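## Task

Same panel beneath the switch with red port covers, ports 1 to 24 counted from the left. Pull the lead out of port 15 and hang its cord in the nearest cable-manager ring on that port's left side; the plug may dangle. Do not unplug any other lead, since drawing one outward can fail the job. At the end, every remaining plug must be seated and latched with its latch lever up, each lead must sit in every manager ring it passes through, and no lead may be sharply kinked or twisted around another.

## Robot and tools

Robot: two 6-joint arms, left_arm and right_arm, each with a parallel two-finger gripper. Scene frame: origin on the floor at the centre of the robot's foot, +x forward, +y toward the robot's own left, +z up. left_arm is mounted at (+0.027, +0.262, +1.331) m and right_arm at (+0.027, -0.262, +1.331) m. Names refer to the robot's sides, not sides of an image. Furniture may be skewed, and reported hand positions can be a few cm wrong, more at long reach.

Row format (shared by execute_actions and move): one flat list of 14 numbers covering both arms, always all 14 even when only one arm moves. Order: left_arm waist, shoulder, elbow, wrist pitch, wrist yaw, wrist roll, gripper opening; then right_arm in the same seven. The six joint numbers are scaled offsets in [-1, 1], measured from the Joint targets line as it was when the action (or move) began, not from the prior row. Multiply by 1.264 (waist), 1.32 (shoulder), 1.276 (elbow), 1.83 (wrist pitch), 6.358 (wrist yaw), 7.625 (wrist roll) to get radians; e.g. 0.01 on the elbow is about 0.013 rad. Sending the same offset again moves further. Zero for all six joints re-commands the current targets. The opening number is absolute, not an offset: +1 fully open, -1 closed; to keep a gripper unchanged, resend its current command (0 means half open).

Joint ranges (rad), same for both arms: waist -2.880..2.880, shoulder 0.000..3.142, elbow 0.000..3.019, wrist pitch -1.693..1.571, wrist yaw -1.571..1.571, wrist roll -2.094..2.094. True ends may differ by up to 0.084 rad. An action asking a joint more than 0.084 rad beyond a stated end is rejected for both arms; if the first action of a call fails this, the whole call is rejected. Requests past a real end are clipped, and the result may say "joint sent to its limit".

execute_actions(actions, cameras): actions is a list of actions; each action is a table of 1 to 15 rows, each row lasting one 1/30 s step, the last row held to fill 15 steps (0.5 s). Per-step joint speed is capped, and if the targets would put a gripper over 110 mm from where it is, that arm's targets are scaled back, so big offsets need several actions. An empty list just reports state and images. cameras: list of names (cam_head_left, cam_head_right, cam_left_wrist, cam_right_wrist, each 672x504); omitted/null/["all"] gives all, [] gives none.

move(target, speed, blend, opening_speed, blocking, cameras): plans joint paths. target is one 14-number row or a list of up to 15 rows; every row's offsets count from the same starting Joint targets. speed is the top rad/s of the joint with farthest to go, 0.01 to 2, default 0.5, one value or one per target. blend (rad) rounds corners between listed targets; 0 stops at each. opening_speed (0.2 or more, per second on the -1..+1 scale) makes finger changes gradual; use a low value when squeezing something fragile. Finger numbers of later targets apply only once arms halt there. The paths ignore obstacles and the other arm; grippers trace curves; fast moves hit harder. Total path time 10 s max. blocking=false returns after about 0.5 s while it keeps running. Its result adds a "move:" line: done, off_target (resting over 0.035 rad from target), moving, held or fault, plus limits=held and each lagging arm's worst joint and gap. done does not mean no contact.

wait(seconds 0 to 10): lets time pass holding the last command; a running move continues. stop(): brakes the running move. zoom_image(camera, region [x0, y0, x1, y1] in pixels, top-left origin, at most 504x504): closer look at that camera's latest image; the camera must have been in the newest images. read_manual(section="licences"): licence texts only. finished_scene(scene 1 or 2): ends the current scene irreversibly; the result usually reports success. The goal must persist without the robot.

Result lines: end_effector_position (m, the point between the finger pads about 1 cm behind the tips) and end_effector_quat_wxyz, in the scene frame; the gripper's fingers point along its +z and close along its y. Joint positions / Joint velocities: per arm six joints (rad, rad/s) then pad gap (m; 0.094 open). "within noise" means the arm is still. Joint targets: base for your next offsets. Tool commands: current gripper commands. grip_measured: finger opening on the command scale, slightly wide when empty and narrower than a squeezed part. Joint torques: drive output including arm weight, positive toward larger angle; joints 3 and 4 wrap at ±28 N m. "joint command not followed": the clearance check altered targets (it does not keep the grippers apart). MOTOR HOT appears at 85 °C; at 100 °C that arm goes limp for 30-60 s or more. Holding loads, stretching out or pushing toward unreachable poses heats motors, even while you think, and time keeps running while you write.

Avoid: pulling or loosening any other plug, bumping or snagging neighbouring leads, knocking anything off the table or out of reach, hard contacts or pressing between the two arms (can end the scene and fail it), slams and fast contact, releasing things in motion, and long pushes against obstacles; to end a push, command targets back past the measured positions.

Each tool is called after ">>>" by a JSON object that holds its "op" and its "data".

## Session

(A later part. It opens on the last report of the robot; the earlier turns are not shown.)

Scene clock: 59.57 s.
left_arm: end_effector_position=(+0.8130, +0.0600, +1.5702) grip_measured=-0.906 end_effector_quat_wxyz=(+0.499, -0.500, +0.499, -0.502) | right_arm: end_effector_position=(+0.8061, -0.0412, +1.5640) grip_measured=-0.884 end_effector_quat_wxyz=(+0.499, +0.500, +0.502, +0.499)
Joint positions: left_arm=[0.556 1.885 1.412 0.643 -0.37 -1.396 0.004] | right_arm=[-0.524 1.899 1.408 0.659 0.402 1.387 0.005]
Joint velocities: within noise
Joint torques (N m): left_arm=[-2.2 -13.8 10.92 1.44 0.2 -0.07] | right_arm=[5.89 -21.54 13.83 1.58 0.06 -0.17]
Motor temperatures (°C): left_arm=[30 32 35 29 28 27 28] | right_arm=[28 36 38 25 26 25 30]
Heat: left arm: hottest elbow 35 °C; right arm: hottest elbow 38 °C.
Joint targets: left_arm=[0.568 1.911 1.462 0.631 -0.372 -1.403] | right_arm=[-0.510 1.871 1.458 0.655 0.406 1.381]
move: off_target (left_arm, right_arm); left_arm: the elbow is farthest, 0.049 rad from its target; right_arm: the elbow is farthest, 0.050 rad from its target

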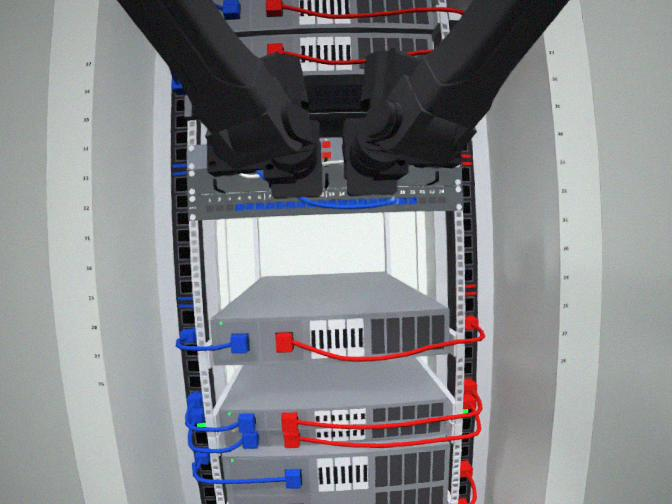

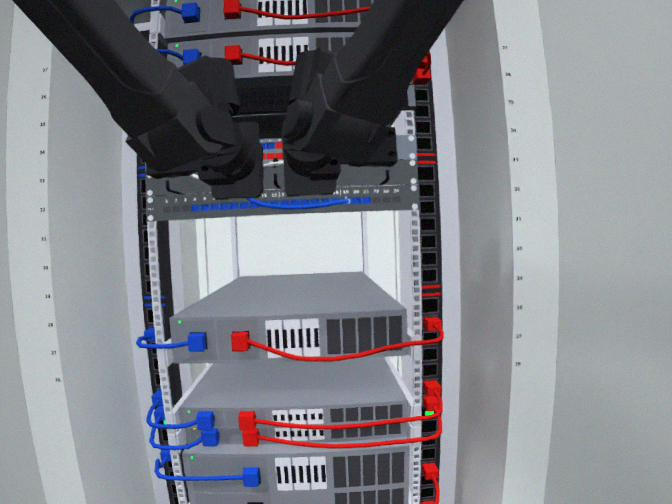

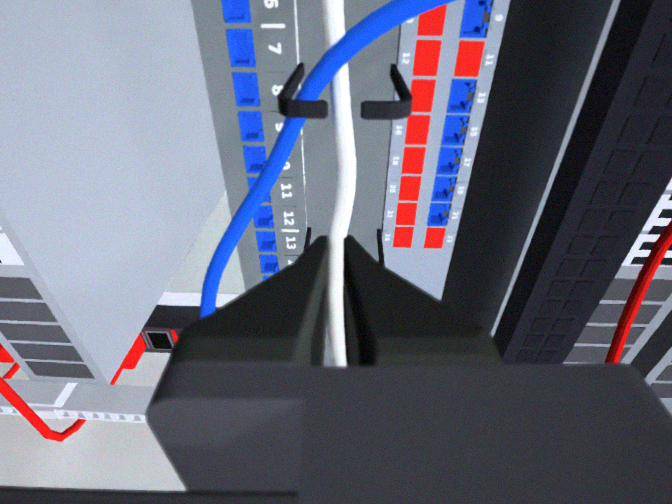

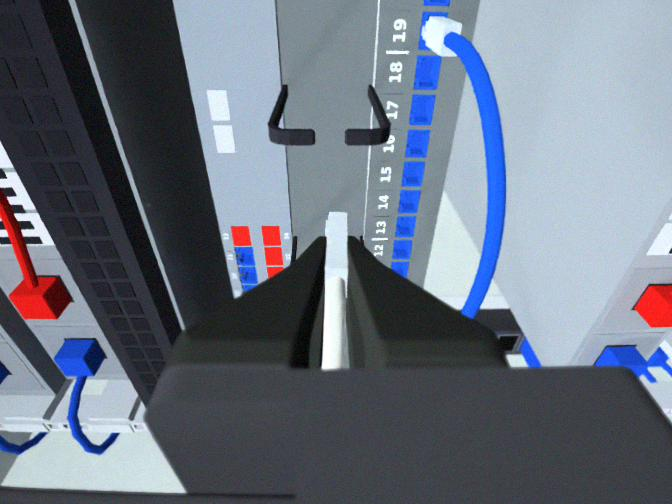

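>>> {"op": "move", "data": {"target": [0,0,0,0,0,0,-0.94,0,0,0,0,0,0,-0.3], "speed": 0.1, "opening_speed": 0.3}}

>>> {"op": "zoom_image", "data": {"camera": "cam_right_wrist", "region": [200, 120, 450, 370]}}

Scene clock: 62.47 s.
left_arm: end_effector_position=(+0.8140, +0.0612, +1.5714) grip_measured=-0.908 end_effector_quat_wxyz=(+0.500, -0.500, +0.498, -0.502) | right_arm: end_effector_position=(+0.8060, -0.0418, +1.5642) grip_measured=-0.303 end_effector_quat_wxyz=(+0.500, +0.501, +0.501, +0.499)
Joint positions: left_arm=[0.557 1.885 1.415 0.643 -0.371 -1.396 0.004] | right_arm=[-0.524 1.899 1.408 0.659 0.405 1.387 0.033]
Joint velocities: within noise
Joint torques (N m): left_arm=[-2.67 -13.98 10.89 1.31 0.21 -0.09] | right_arm=[6.07 -21.3 13.9 1.48 -0.05 -0.2]
Motor temperatures (°C): left_arm=[30 32 35 29 28 27 28] | right_arm=[28 36 39 25 26 25 30]
Heat: left arm: hottest elbow 35 °C; right arm: hottest elbow 39 °C.
Joint targets: left_arm=[0.568 1.911 1.462 0.631 -0.372 -1.403] | right_arm=[-0.510 1.871 1.458 0.655 0.406 1.381]
move: off_target (left_arm, right_arm); left_arm: the elbow is farthest, 0.047 rad from its target; right_arm: the elbow is farthest, 0.050 rad from its target

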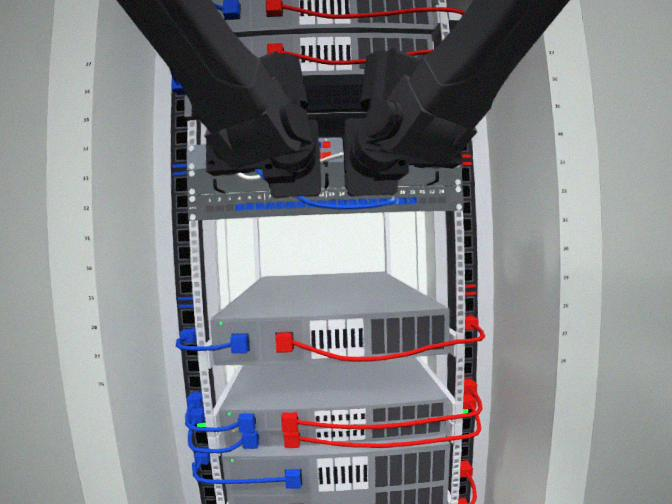

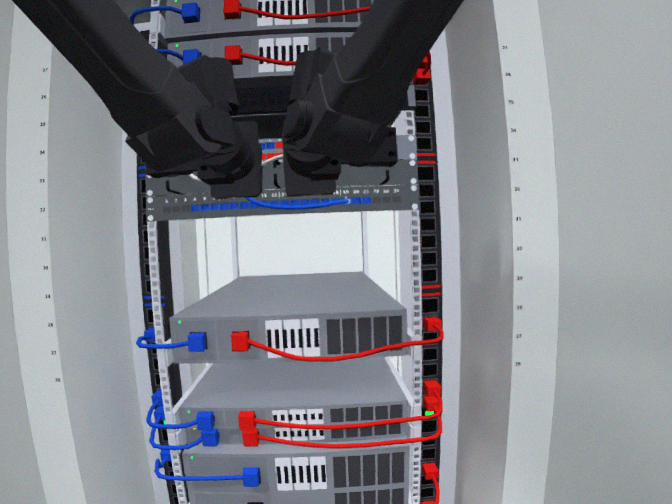

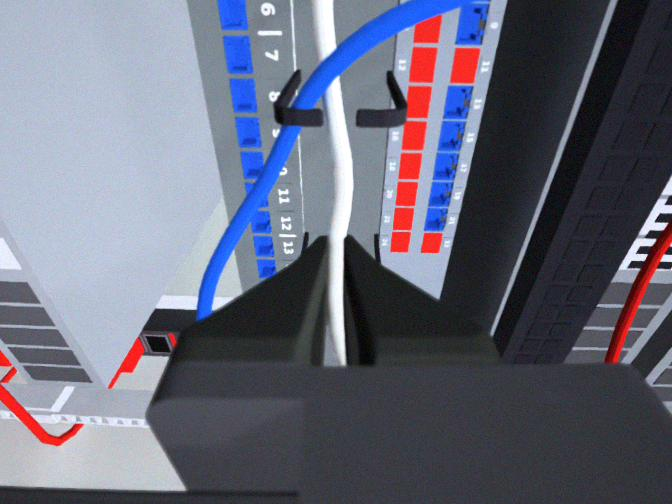

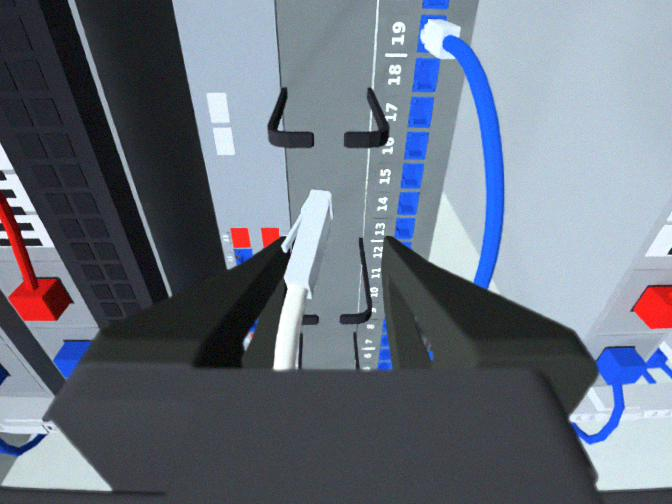

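Scaled by 2.016 from the camera's 672x504 image, which has a finer 960x720 frame.

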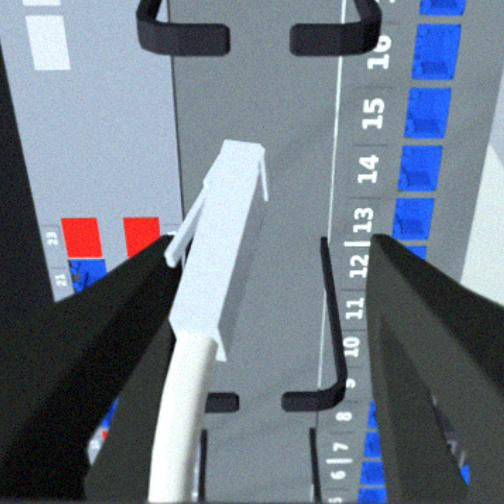

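>>> {"op": "move", "data": {"target": [0,0,0,0,0,0,-0.94,0,0,0,0,0,0,0.3], "speed": 0.1, "opening_speed": 0.4, "cameras": ["cam_right_wrist"]}}

Scene clock: 64.67 s.
left_arm: end_effector_position=(+0.8140, +0.0612, +1.5714) grip_measured=-0.908 end_effector_quat_wxyz=(+0.500, -0.500, +0.498, -0.502) | right_arm: end_effector_position=(+0.8060, -0.0418, +1.5642) grip_measured=+0.297 end_effector_quat_wxyz=(+0.500, +0.501, +0.501, +0.499)
Joint positions: left_arm=[0.557 1.885 1.415 0.643 -0.371 -1.396 0.004] | right_arm=[-0.524 1.899 1.408 0.659 0.405 1.387 0.061]
Joint velocities: within noise
Joint torques (N m): left_arm=[-2.73 -13.86 10.76 1.43 0.17 -0.07] | right_arm=[5.48 -21.19 13.86 1.48 -0.08 -0.19]
Motor temperatures (°C): left_arm=[30 33 36 29 28 27 28] | right_arm=[28 36 40 25 26 25 29]
Heat: left arm: hottest elbow 36 °C; right arm: hottest elbow 40 °C.
Joint targets: left_arm=[0.568 1.911 1.462 0.631 -0.372 -1.403] | right_arm=[-0.510 1.871 1.458 0.655 0.406 1.381]
move: off_target (left_arm, right_arm); left_arm: the elbow is farthest, 0.047 rad from its target; right_arm: the elbow is farthest, 0.050 rad from its target
Images, in order (width x height): cam_right_wrist 672x504.

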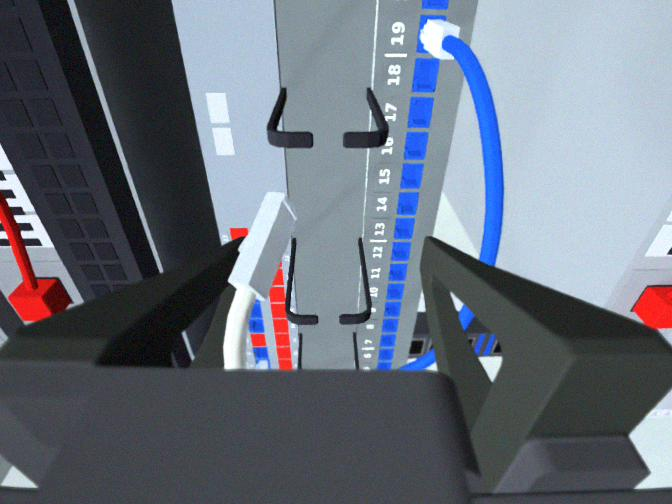

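>>> {"op": "move", "data": {"target": [0,0,0,0,0,0,-0.94,0,0,0,0,0,0,1], "speed": 0.1, "opening_speed": 0.4, "cameras": ["cam_right_wrist"]}}

Scene clock: 66.97 s.
left_arm: end_effector_position=(+0.8140, +0.0612, +1.5714) grip_measured=-0.908 end_effector_quat_wxyz=(+0.500, -0.500, +0.498, -0.502) | right_arm: end_effector_position=(+0.8060, -0.0418, +1.5642) grip_measured=+0.997 end_effector_quat_wxyz=(+0.500, +0.501, +0.501, +0.499)
Joint positions: left_arm=[0.557 1.885 1.415 0.643 -0.371 -1.396 0.004] | right_arm=[-0.524 1.899 1.408 0.659 0.405 1.387 0.094]
Joint velocities: within noise
Joint torques (N m): left_arm=[-2.55 -13.63 10.66 1.31 0.23 -0.06] | right_arm=[5.66 -21.07 13.9 1.44 -0.07 -0.18]
Motor temperatures (°C): left_arm=[30 33 36 29 28 27 28] | right_arm=[28 36 40 25 26 25 29]
Heat: left arm: hottest elbow 36 °C; right arm: hottest elbow 40 °C.
Joint targets: left_arm=[0.568 1.911 1.462 0.631 -0.372 -1.403] | right_arm=[-0.510 1.871 1.458 0.655 0.406 1.381]
move: off_target (left_arm, right_arm); left_arm: the elbow is farthest, 0.047 rad from its target; right_arm: the elbow is farthest, 0.050 rad from its target
Images, in order (width x height): cam_right_wrist 672x504.

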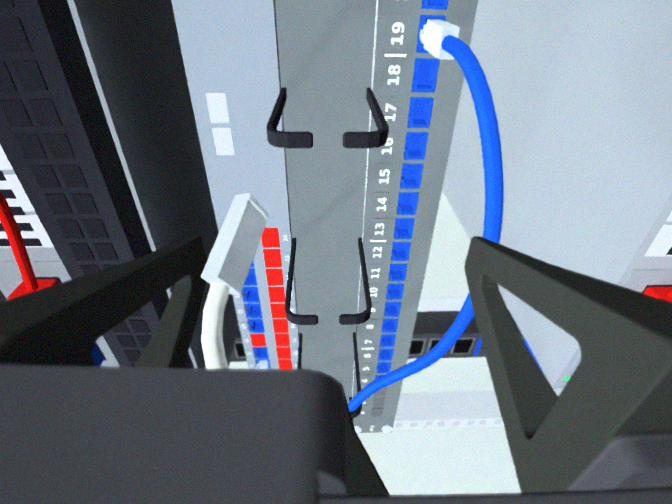

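>>> {"op": "move", "data": {"target": [0,0,0,0,0,0,-0.94,0.0435,-0.1174,-0.2492,0.0776,0.0098,0,1], "speed": 0.25}}

Scene clock: 69.40 s.
left_arm: end_effector_position=(+0.8140, +0.0612, +1.5714) grip_measured=-0.908 end_effector_quat_wxyz=(+0.500, -0.500, +0.498, -0.502) | right_arm: end_effector_position=(+0.7241, -0.0504, +1.5640) grip_measured=+0.998 end_effector_quat_wxyz=(+0.500, +0.506, +0.496, +0.497)
Joint positions: left_arm=[0.557 1.885 1.415 0.643 -0.371 -1.396 0.004] | right_arm=[-0.475 1.745 1.141 0.777 0.466 1.387 0.094]
Joint velocities: within noise
Joint torques (N m): left_arm=[-2.37 -13.86 10.66 1.51 0.23 -0.1] | right_arm=[5.77 -18.9 8.79 2.39 -0.01 -0.19]
Motor temperatures (°C): left_arm=[30 33 37 29 28 27 29] | right_arm=[28 36 40 25 26 25 29]
Heat: left arm: hottest elbow 37 °C; right arm: hottest elbow 40 °C.
Joint targets: left_arm=[0.568 1.911 1.462 0.631 -0.372 -1.403] | right_arm=[-0.455 1.716 1.140 0.797 0.469 1.381]
move: off_target (left_arm); left_arm: the elbow is farthest, 0.047 rad from its target

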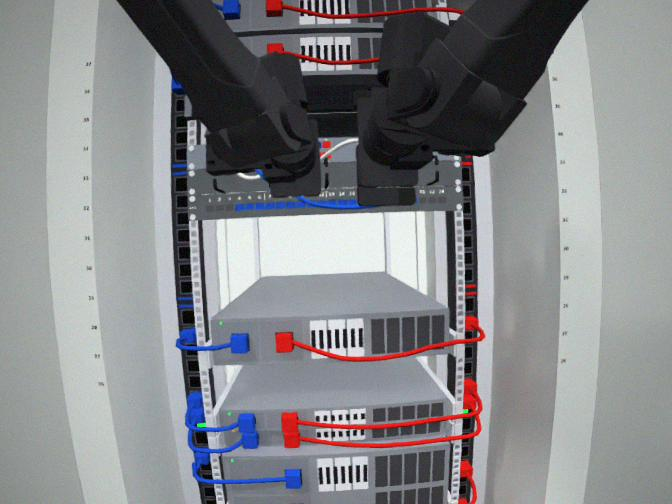

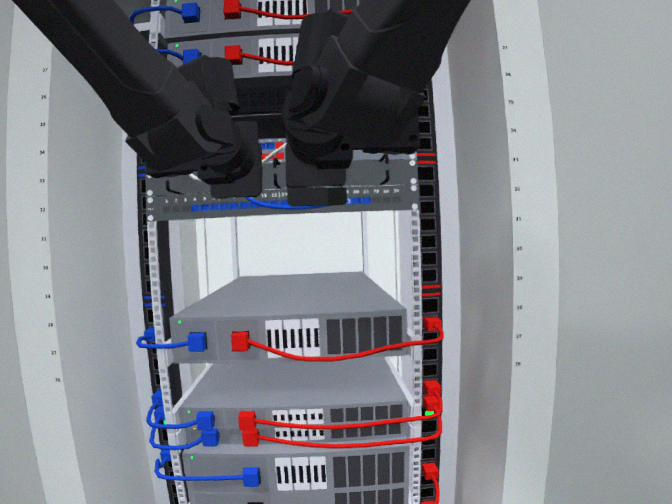

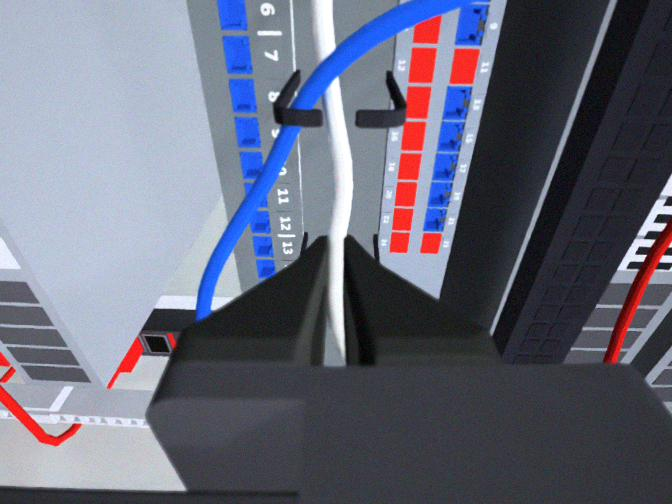

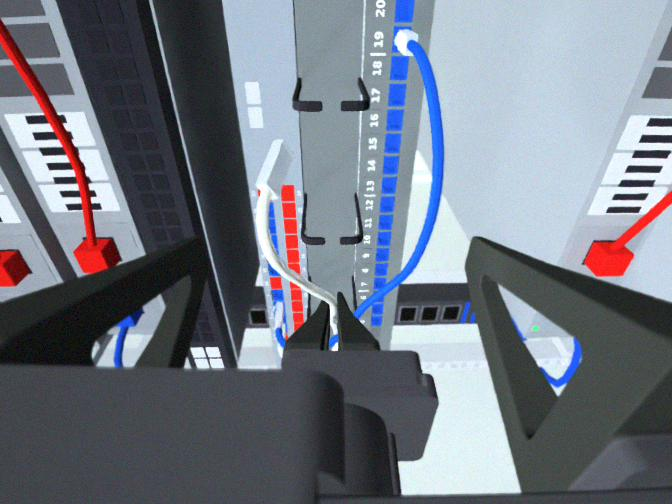

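>>> {"op": "move", "data": {"target": [0,0,0,0,0,0,-0.94,-0.2927,-0.022,0.065,-0.088,-0.1076,0.0059,1], "speed": 0.5}}

>>> {"op": "zoom_image", "data": {"camera": "cam_right_wrist", "region": [200, 50, 450, 300]}}

Scene clock: 71.73 s.
left_arm: end_effector_position=(+0.8140, +0.0612, +1.5714) grip_measured=-0.908 end_effector_quat_wxyz=(+0.500, -0.500, +0.498, -0.502) | right_arm: end_effector_position=(+0.7694, -0.1666, +1.5470) grip_measured=+0.998 end_effector_quat_wxyz=(+0.410, +0.409, +0.587, +0.566)
Joint positions: left_arm=[0.557 1.885 1.415 0.643 -0.371 -1.396 0.004] | right_arm=[-0.815 1.716 1.166 0.642 -0.213 1.411 0.094]
Joint velocities: within noise
Joint torques (N m): left_arm=[-2.43 -14.1 10.77 1.43 0.21 -0.11] | right_arm=[2.49 -19.02 14.09 1.54 -0.2 0.05]
Motor temperatures (°C): left_arm=[30 33 37 29 28 27 29] | right_arm=[28 36 40 25 26 25 29]
Heat: left arm: hottest elbow 37 °C; right arm: hottest elbow 40 °C.
Joint targets: left_arm=[0.568 1.911 1.462 0.631 -0.372 -1.403] | right_arm=[-0.825 1.687 1.223 0.636 -0.216 1.426]
move: off_target (left_arm, right_arm); left_arm: the elbow is farthest, 0.047 rad from its target; right_arm: the elbow is farthest, 0.057 rad from its target

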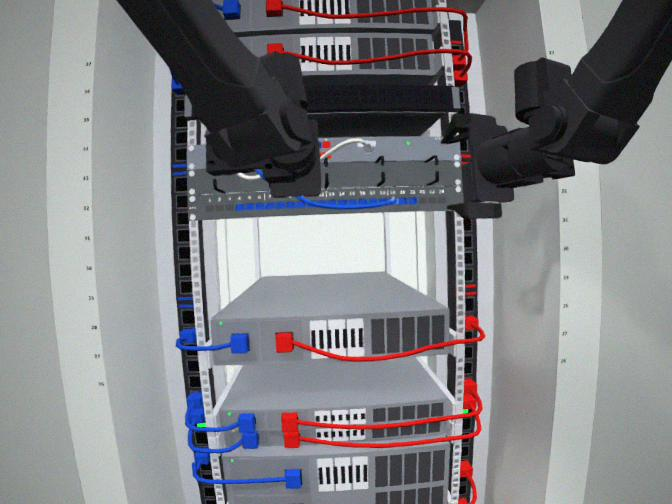

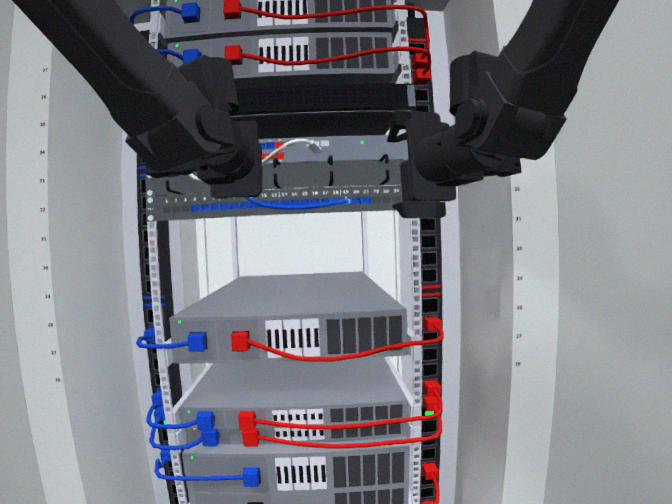

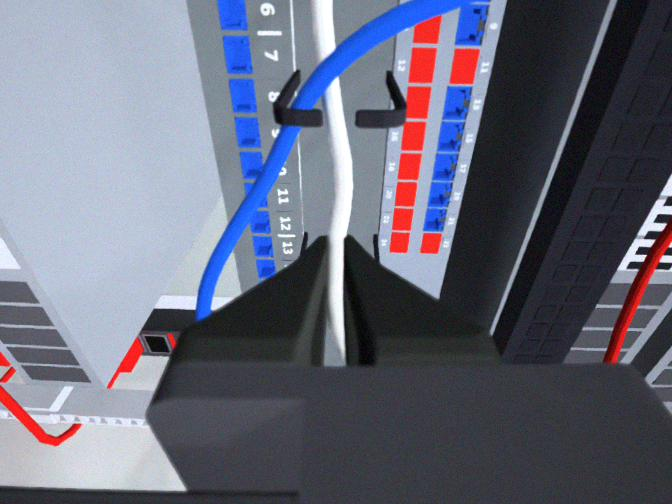

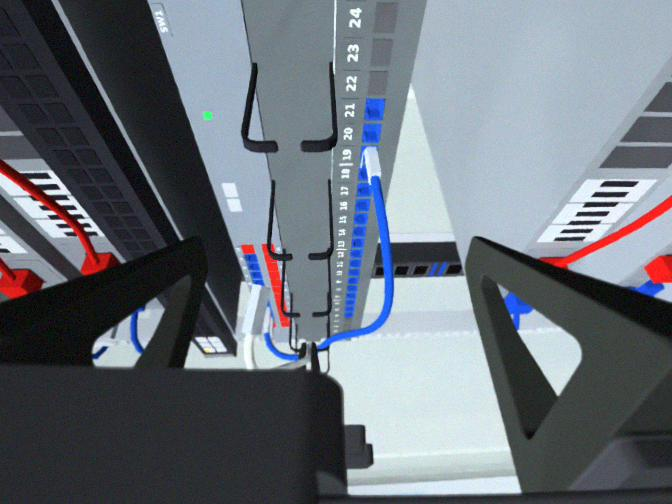

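Scaled by 2.016 from the camera's 672x504 image, which has a finer 960x720 frame.

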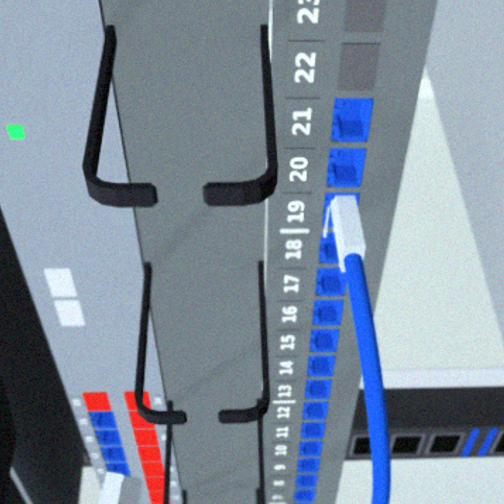

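>>> {"op": "move", "data": {"target": [0,0,0,0,0,0,-0.94,0.1147,-0.0364,-0.1042,0.0361,0.0192,0.001,1], "speed": 0.4, "cameras": ["cam_right_wrist","cam_head_left"]}}

>>> {"op": "zoom_image", "data": {"camera": "cam_right_wrist", "region": [200, 50, 450, 360]}}

>>> {"op": "zoom_image", "data": {"camera": "cam_head_left", "region": [290, 120, 410, 210]}}

Scene clock: 73.93 s.
left_arm: end_effector_position=(+0.8140, +0.0612, +1.5714) grip_measured=-0.908 end_effector_quat_wxyz=(+0.500, -0.500, +0.498, -0.502) | right_arm: end_effector_position=(+0.7318, -0.0980, +1.5631) grip_measured=+0.998 end_effector_quat_wxyz=(+0.404, +0.405, +0.580, +0.579)
Joint positions: left_arm=[0.557 1.885 1.415 0.643 -0.371 -1.396 0.004] | right_arm=[-0.678 1.664 1.09 0.682 -0.096 1.419 0.094]
Joint velocities: within noise
Joint torques (N m): left_arm=[-2.67 -14.1 10.74 1.43 0.21 -0.05] | right_arm=[3.37 -17.73 9.05 2.63 -0.01 0.04]
Motor temperatures (°C): left_arm=[30 33 38 29 28 27 29] | right_arm=[28 36 40 25 26 25 29]
Heat: left arm: hottest elbow 38 °C; right arm: hottest elbow 40 °C.
Joint targets: left_arm=[0.568 1.911 1.462 0.631 -0.372 -1.403] | right_arm=[-0.680 1.639 1.090 0.702 -0.094 1.433]
move: off_target (left_arm); left_arm: the elbow is farthest, 0.047 rad from its target
Images, in order (width x height): cam_head_left 672x504, cam_right_wrist 672x504.

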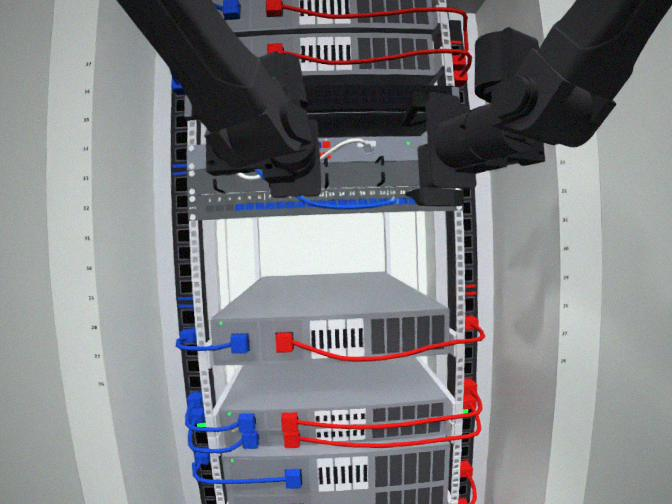

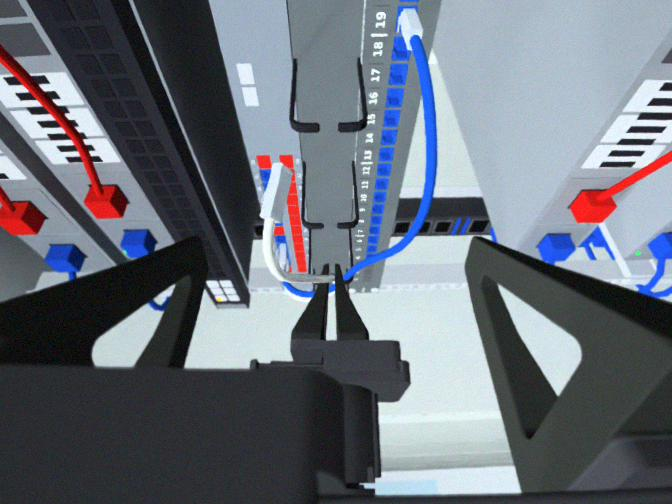

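Scaled by 1.626 from the camera's 672x504 image, which has a finer 960x720 frame.

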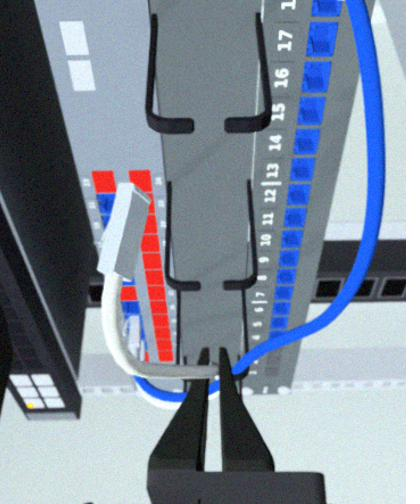

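Scaled by 4.200 from the camera's 672x504 image, which has a finer 960x720 frame.

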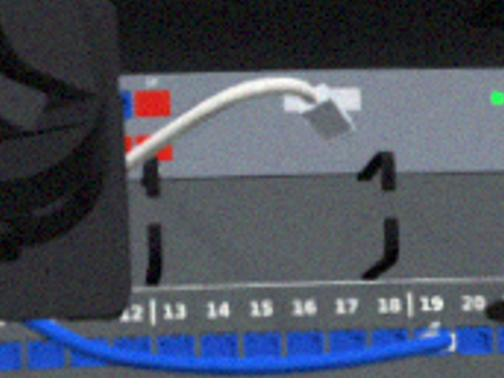

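>>> {"op": "move", "data": {"target": [0,0,0,0,0,0.0525,-0.94,0,0,0,0,0,0,1], "speed": 0.3}}

>>> {"op": "zoom_image", "data": {"camera": "cam_right_wrist", "region": [200, 50, 450, 360]}}

>>> {"op": "zoom_image", "data": {"camera": "cam_head_left", "region": [290, 120, 410, 210]}}

Scene clock: 76.63 s.
left_arm: end_effector_position=(+0.8144, +0.0626, +1.5712) grip_measured=-0.909 end_effector_quat_wxyz=(+0.587, -0.396, +0.585, -0.396) | right_arm: end_effector_position=(+0.7318, -0.0981, +1.5633) grip_measured=+0.998 end_effector_quat_wxyz=(+0.404, +0.405, +0.580, +0.580)
Joint positions: left_arm=[0.559 1.885 1.415 0.643 -0.371 -1.01 0.004] | right_arm=[-0.678 1.664 1.09 0.683 -0.096 1.419 0.094]
Joint velocities: within noise
Joint torques (N m): left_arm=[-2.37 -14.39 10.71 1.51 0.2 0.05] | right_arm=[3.02 -17.79 9.03 2.61 -0.02 0.04]
Motor temperatures (°C): left_arm=[30 34 38 29 28 27 29] | right_arm=[28 36 40 25 26 25 29]
Heat: left arm: hottest elbow 38 °C; right arm: hottest elbow 40 °C.
Joint targets: left_arm=[0.568 1.911 1.462 0.631 -0.372 -1.003] | right_arm=[-0.680 1.639 1.090 0.702 -0.094 1.433]
move: off_target (left_arm); left_arm: the elbow is farthest, 0.047 rad from its target

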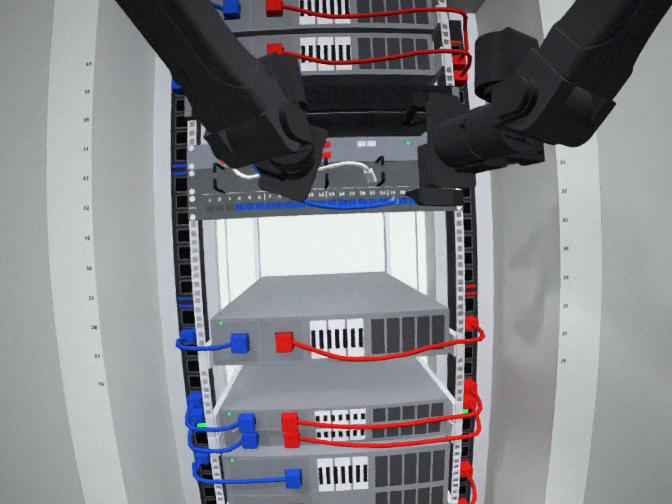

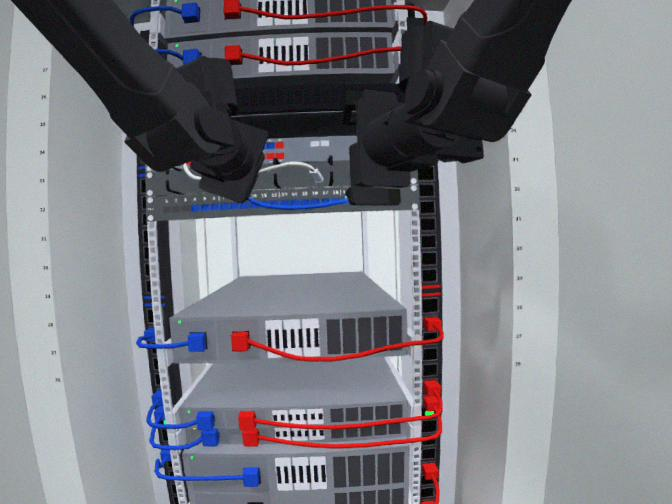

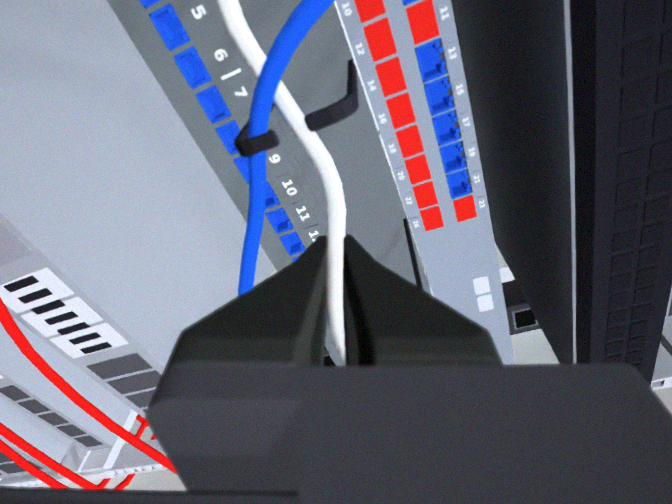

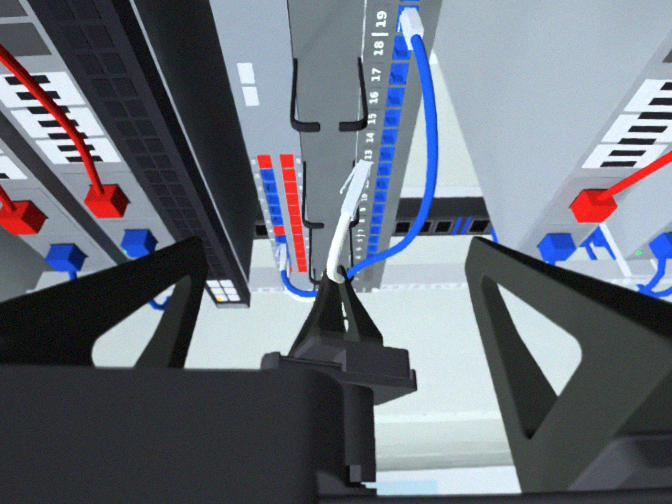

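Scaled by 1.626 from the camera's 672x504 image, which has a finer 960x720 frame.

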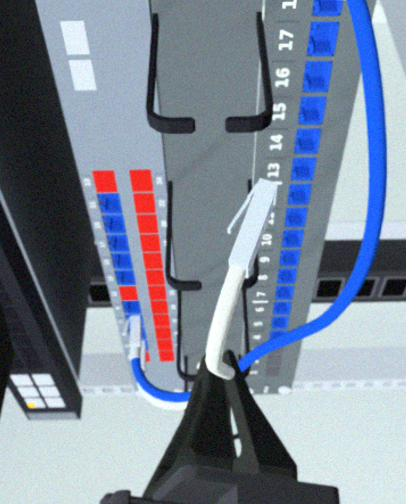

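Scaled by 4.200 from the camera's 672x504 image, which has a finer 960x720 frame.

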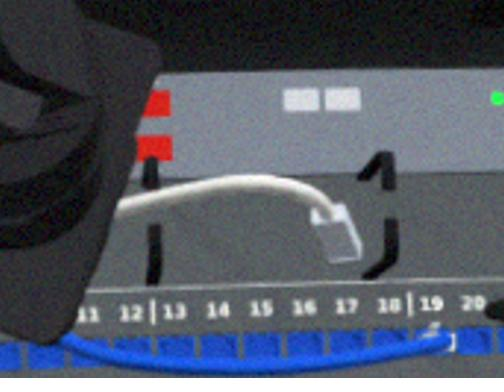

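>>> {"op": "move", "data": {"target": [0.0119,0.0402,0.0738,-0.023,0.0023,0,-0.94,0,0,0,0,0,0,1], "speed": 0.1}}

>>> {"op": "zoom_image", "data": {"camera": "cam_right_wrist", "region": [250, 130, 400, 310]}}

>>> {"op": "zoom_image", "data": {"camera": "cam_head_left", "region": [290, 120, 410, 210]}}

>>> {"op": "zoom_image", "data": {"camera": "cam_head_right", "region": [220, 120, 340, 210]}}

Scene clock: 80.57 s.
left_arm: end_effector_position=(+0.8383, +0.0612, +1.5694) grip_measured=-0.909 end_effector_quat_wxyz=(+0.587, -0.396, +0.586, -0.393) | right_arm: end_effector_position=(+0.7318, -0.0981, +1.5633) grip_measured=+0.998 end_effector_quat_wxyz=(+0.404, +0.405, +0.580, +0.580)
Joint positions: left_arm=[0.571 1.935 1.5 0.603 -0.362 -1.008 0.004] | right_arm=[-0.678 1.664 1.09 0.683 -0.096 1.419 0.094]
Joint velocities: within noise
Joint torques (N m): left_arm=[-3.25 -14.8 11.47 1.21 0.44 0.04] | right_arm=[3.37 -17.96 9.03 2.54 -0.03 0.04]
Motor temperatures (°C): left_arm=[30 34 39 29 28 27 29] | right_arm=[28 36 40 25 26 25 29]
Heat: left arm: hottest elbow 39 °C; right arm: hottest elbow 40 °C.
Joint targets: left_arm=[0.583 1.964 1.556 0.588 -0.357 -1.003] | right_arm=[-0.680 1.639 1.090 0.702 -0.094 1.433]
move: off_target (left_arm); left_arm: the elbow is farthest, 0.056 rad from its target

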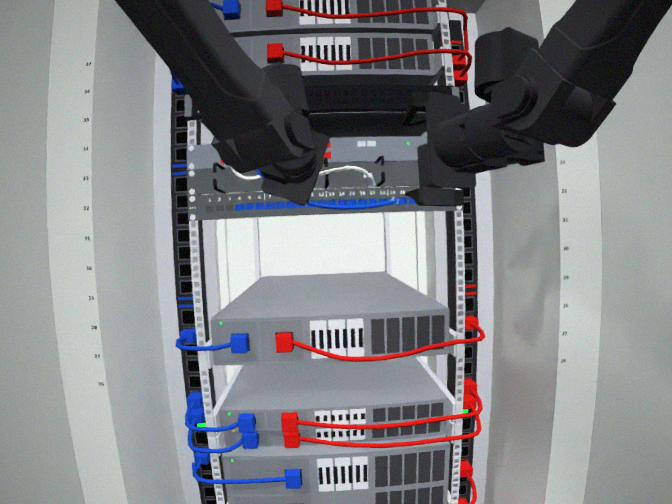

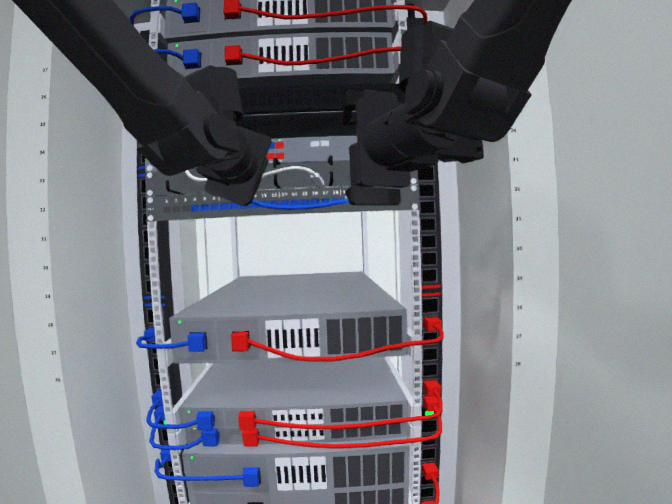

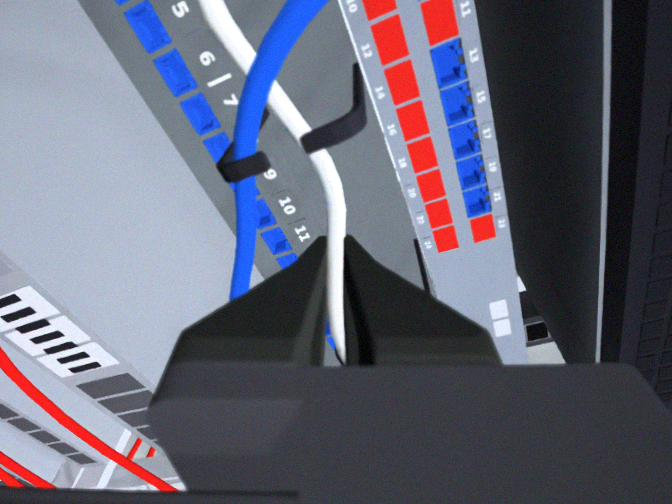

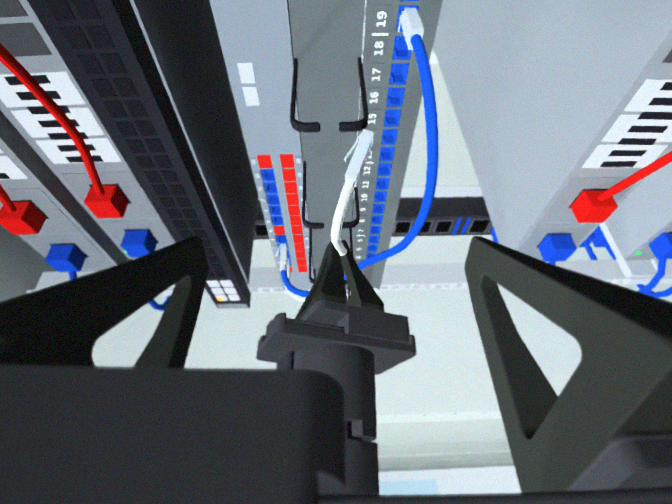

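Scaled by 2.800 from the camera's 672x504 image, which has a finer 960x720 frame.

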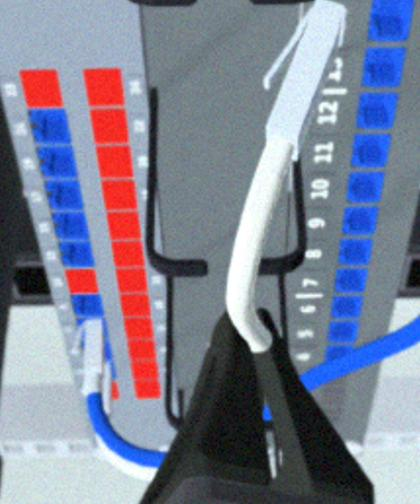

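Scaled by 4.200 from the camera's 672x504 image, which has a finer 960x720 frame.

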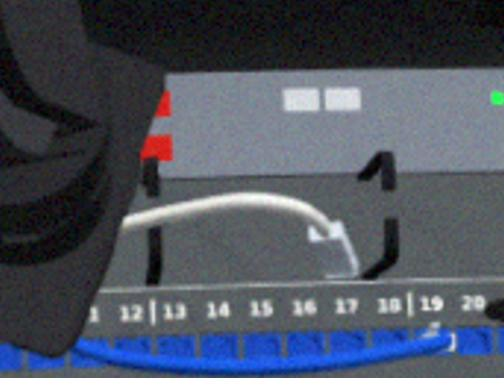

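Scaled by 4.200 from the camera's 672x504 image, which has a finer 960x720 frame.

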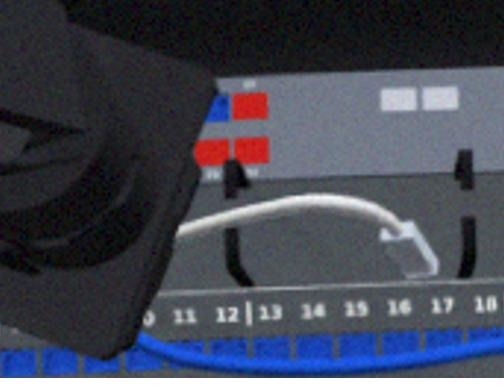

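>>> {"op": "move", "data": {"target": [0.0111,0.0227,0.0419,-0.0134,0.0005,0,-0.94,0,0,0,0,0,0,1], "speed": 0.08}}

>>> {"op": "zoom_image", "data": {"camera": "cam_right_wrist", "region": [250, 100, 400, 280]}}

>>> {"op": "zoom_image", "data": {"camera": "cam_head_left", "region": [290, 120, 410, 210]}}

>>> {"op": "zoom_image", "data": {"camera": "cam_head_right", "region": [220, 120, 340, 210]}}

>>> {"op": "zoom_image", "data": {"camera": "cam_left_wrist", "region": [180, 50, 400, 270]}}

Scene clock: 82.40 s.
left_arm: end_effector_position=(+0.8534, +0.0649, +1.5677) grip_measured=-0.909 end_effector_quat_wxyz=(+0.588, -0.398, +0.586, -0.390) | right_arm: end_effector_position=(+0.7318, -0.0981, +1.5633) grip_measured=+0.998 end_effector_quat_wxyz=(+0.404, +0.405, +0.580, +0.580)
Joint positions: left_arm=[0.583 1.965 1.552 0.578 -0.358 -1.008 0.004] | right_arm=[-0.678 1.664 1.09 0.683 -0.096 1.419 0.094]
Joint velocities: within noise
Joint torques (N m): left_arm=[-1.73 -15.33 11.75 1.25 0.4 0.04] | right_arm=[3.14 -17.79 9.02 2.54 0 0.03]
Motor temperatures (°C): left_arm=[30 34 39 29 28 27 29] | right_arm=[28 37 40 25 26 25 29]
Heat: left arm: hottest elbow 39 °C; right arm: hottest elbow 40 °C.
Joint targets: left_arm=[0.597 1.994 1.609 0.564 -0.354 -1.003] | right_arm=[-0.680 1.639 1.090 0.702 -0.094 1.433]
move: off_target (left_arm); left_arm: the elbow is farthest, 0.057 rad from its target

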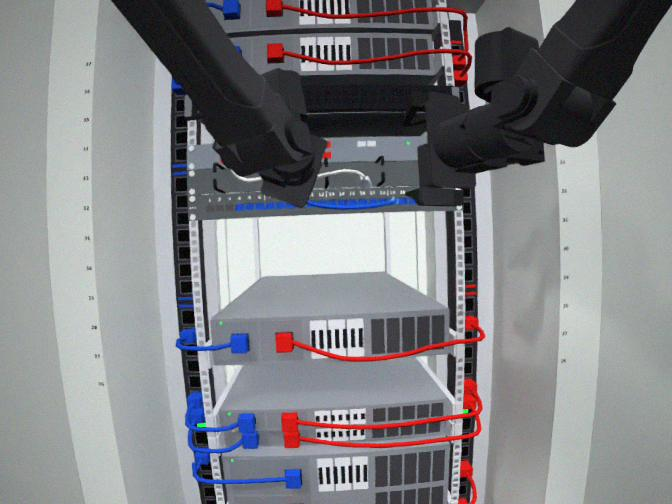

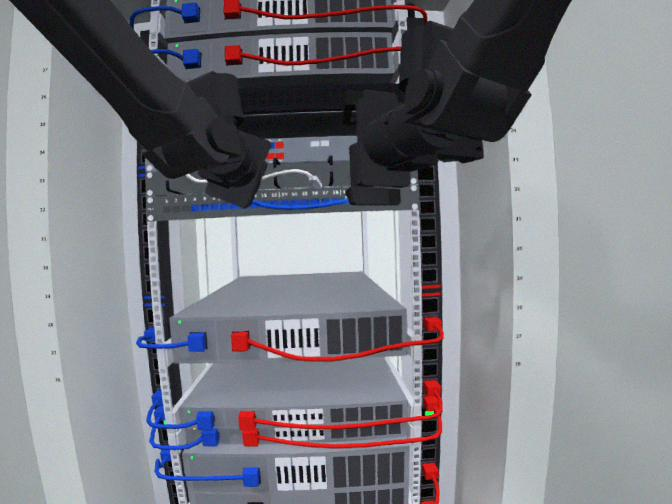

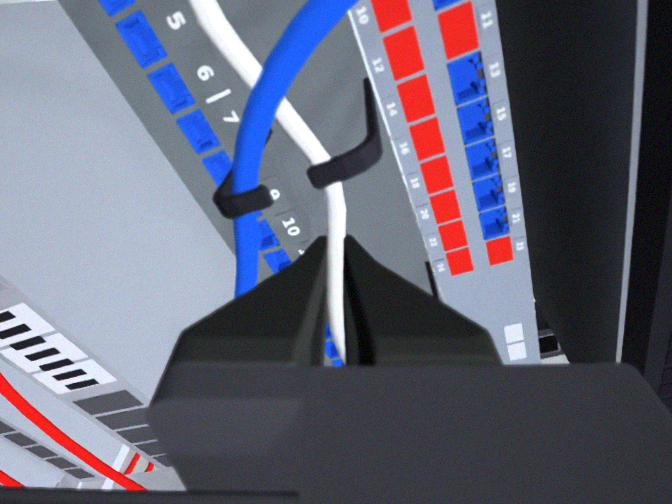

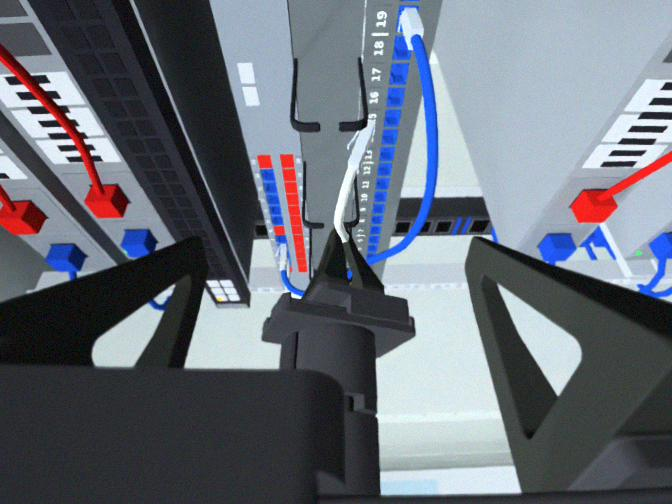

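Scaled by 2.800 from the camera's 672x504 image, which has a finer 960x720 frame.

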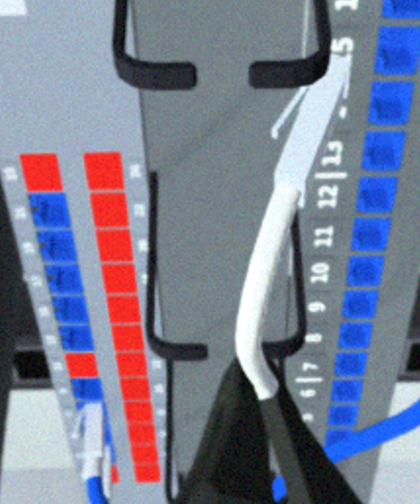

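Scaled by 4.200 from the camera's 672x504 image, which has a finer 960x720 frame.

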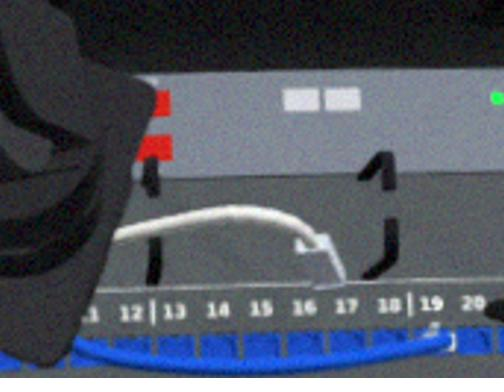

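Scaled by 4.200 from the camera's 672x504 image, which has a finer 960x720 frame.

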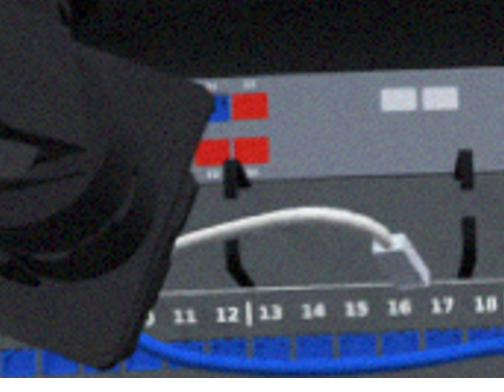

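Scaled by 2.291 from the camera's 672x504 image, which has a finer 960x720 frame.

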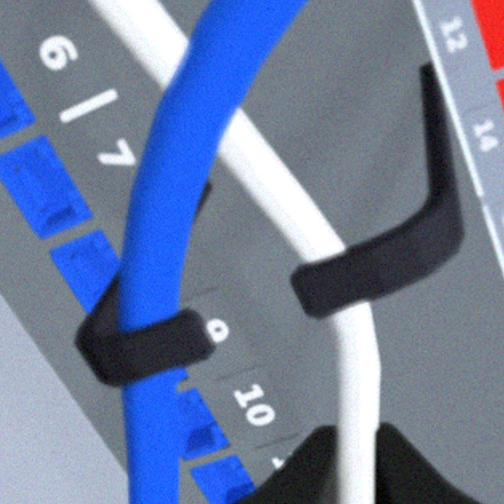

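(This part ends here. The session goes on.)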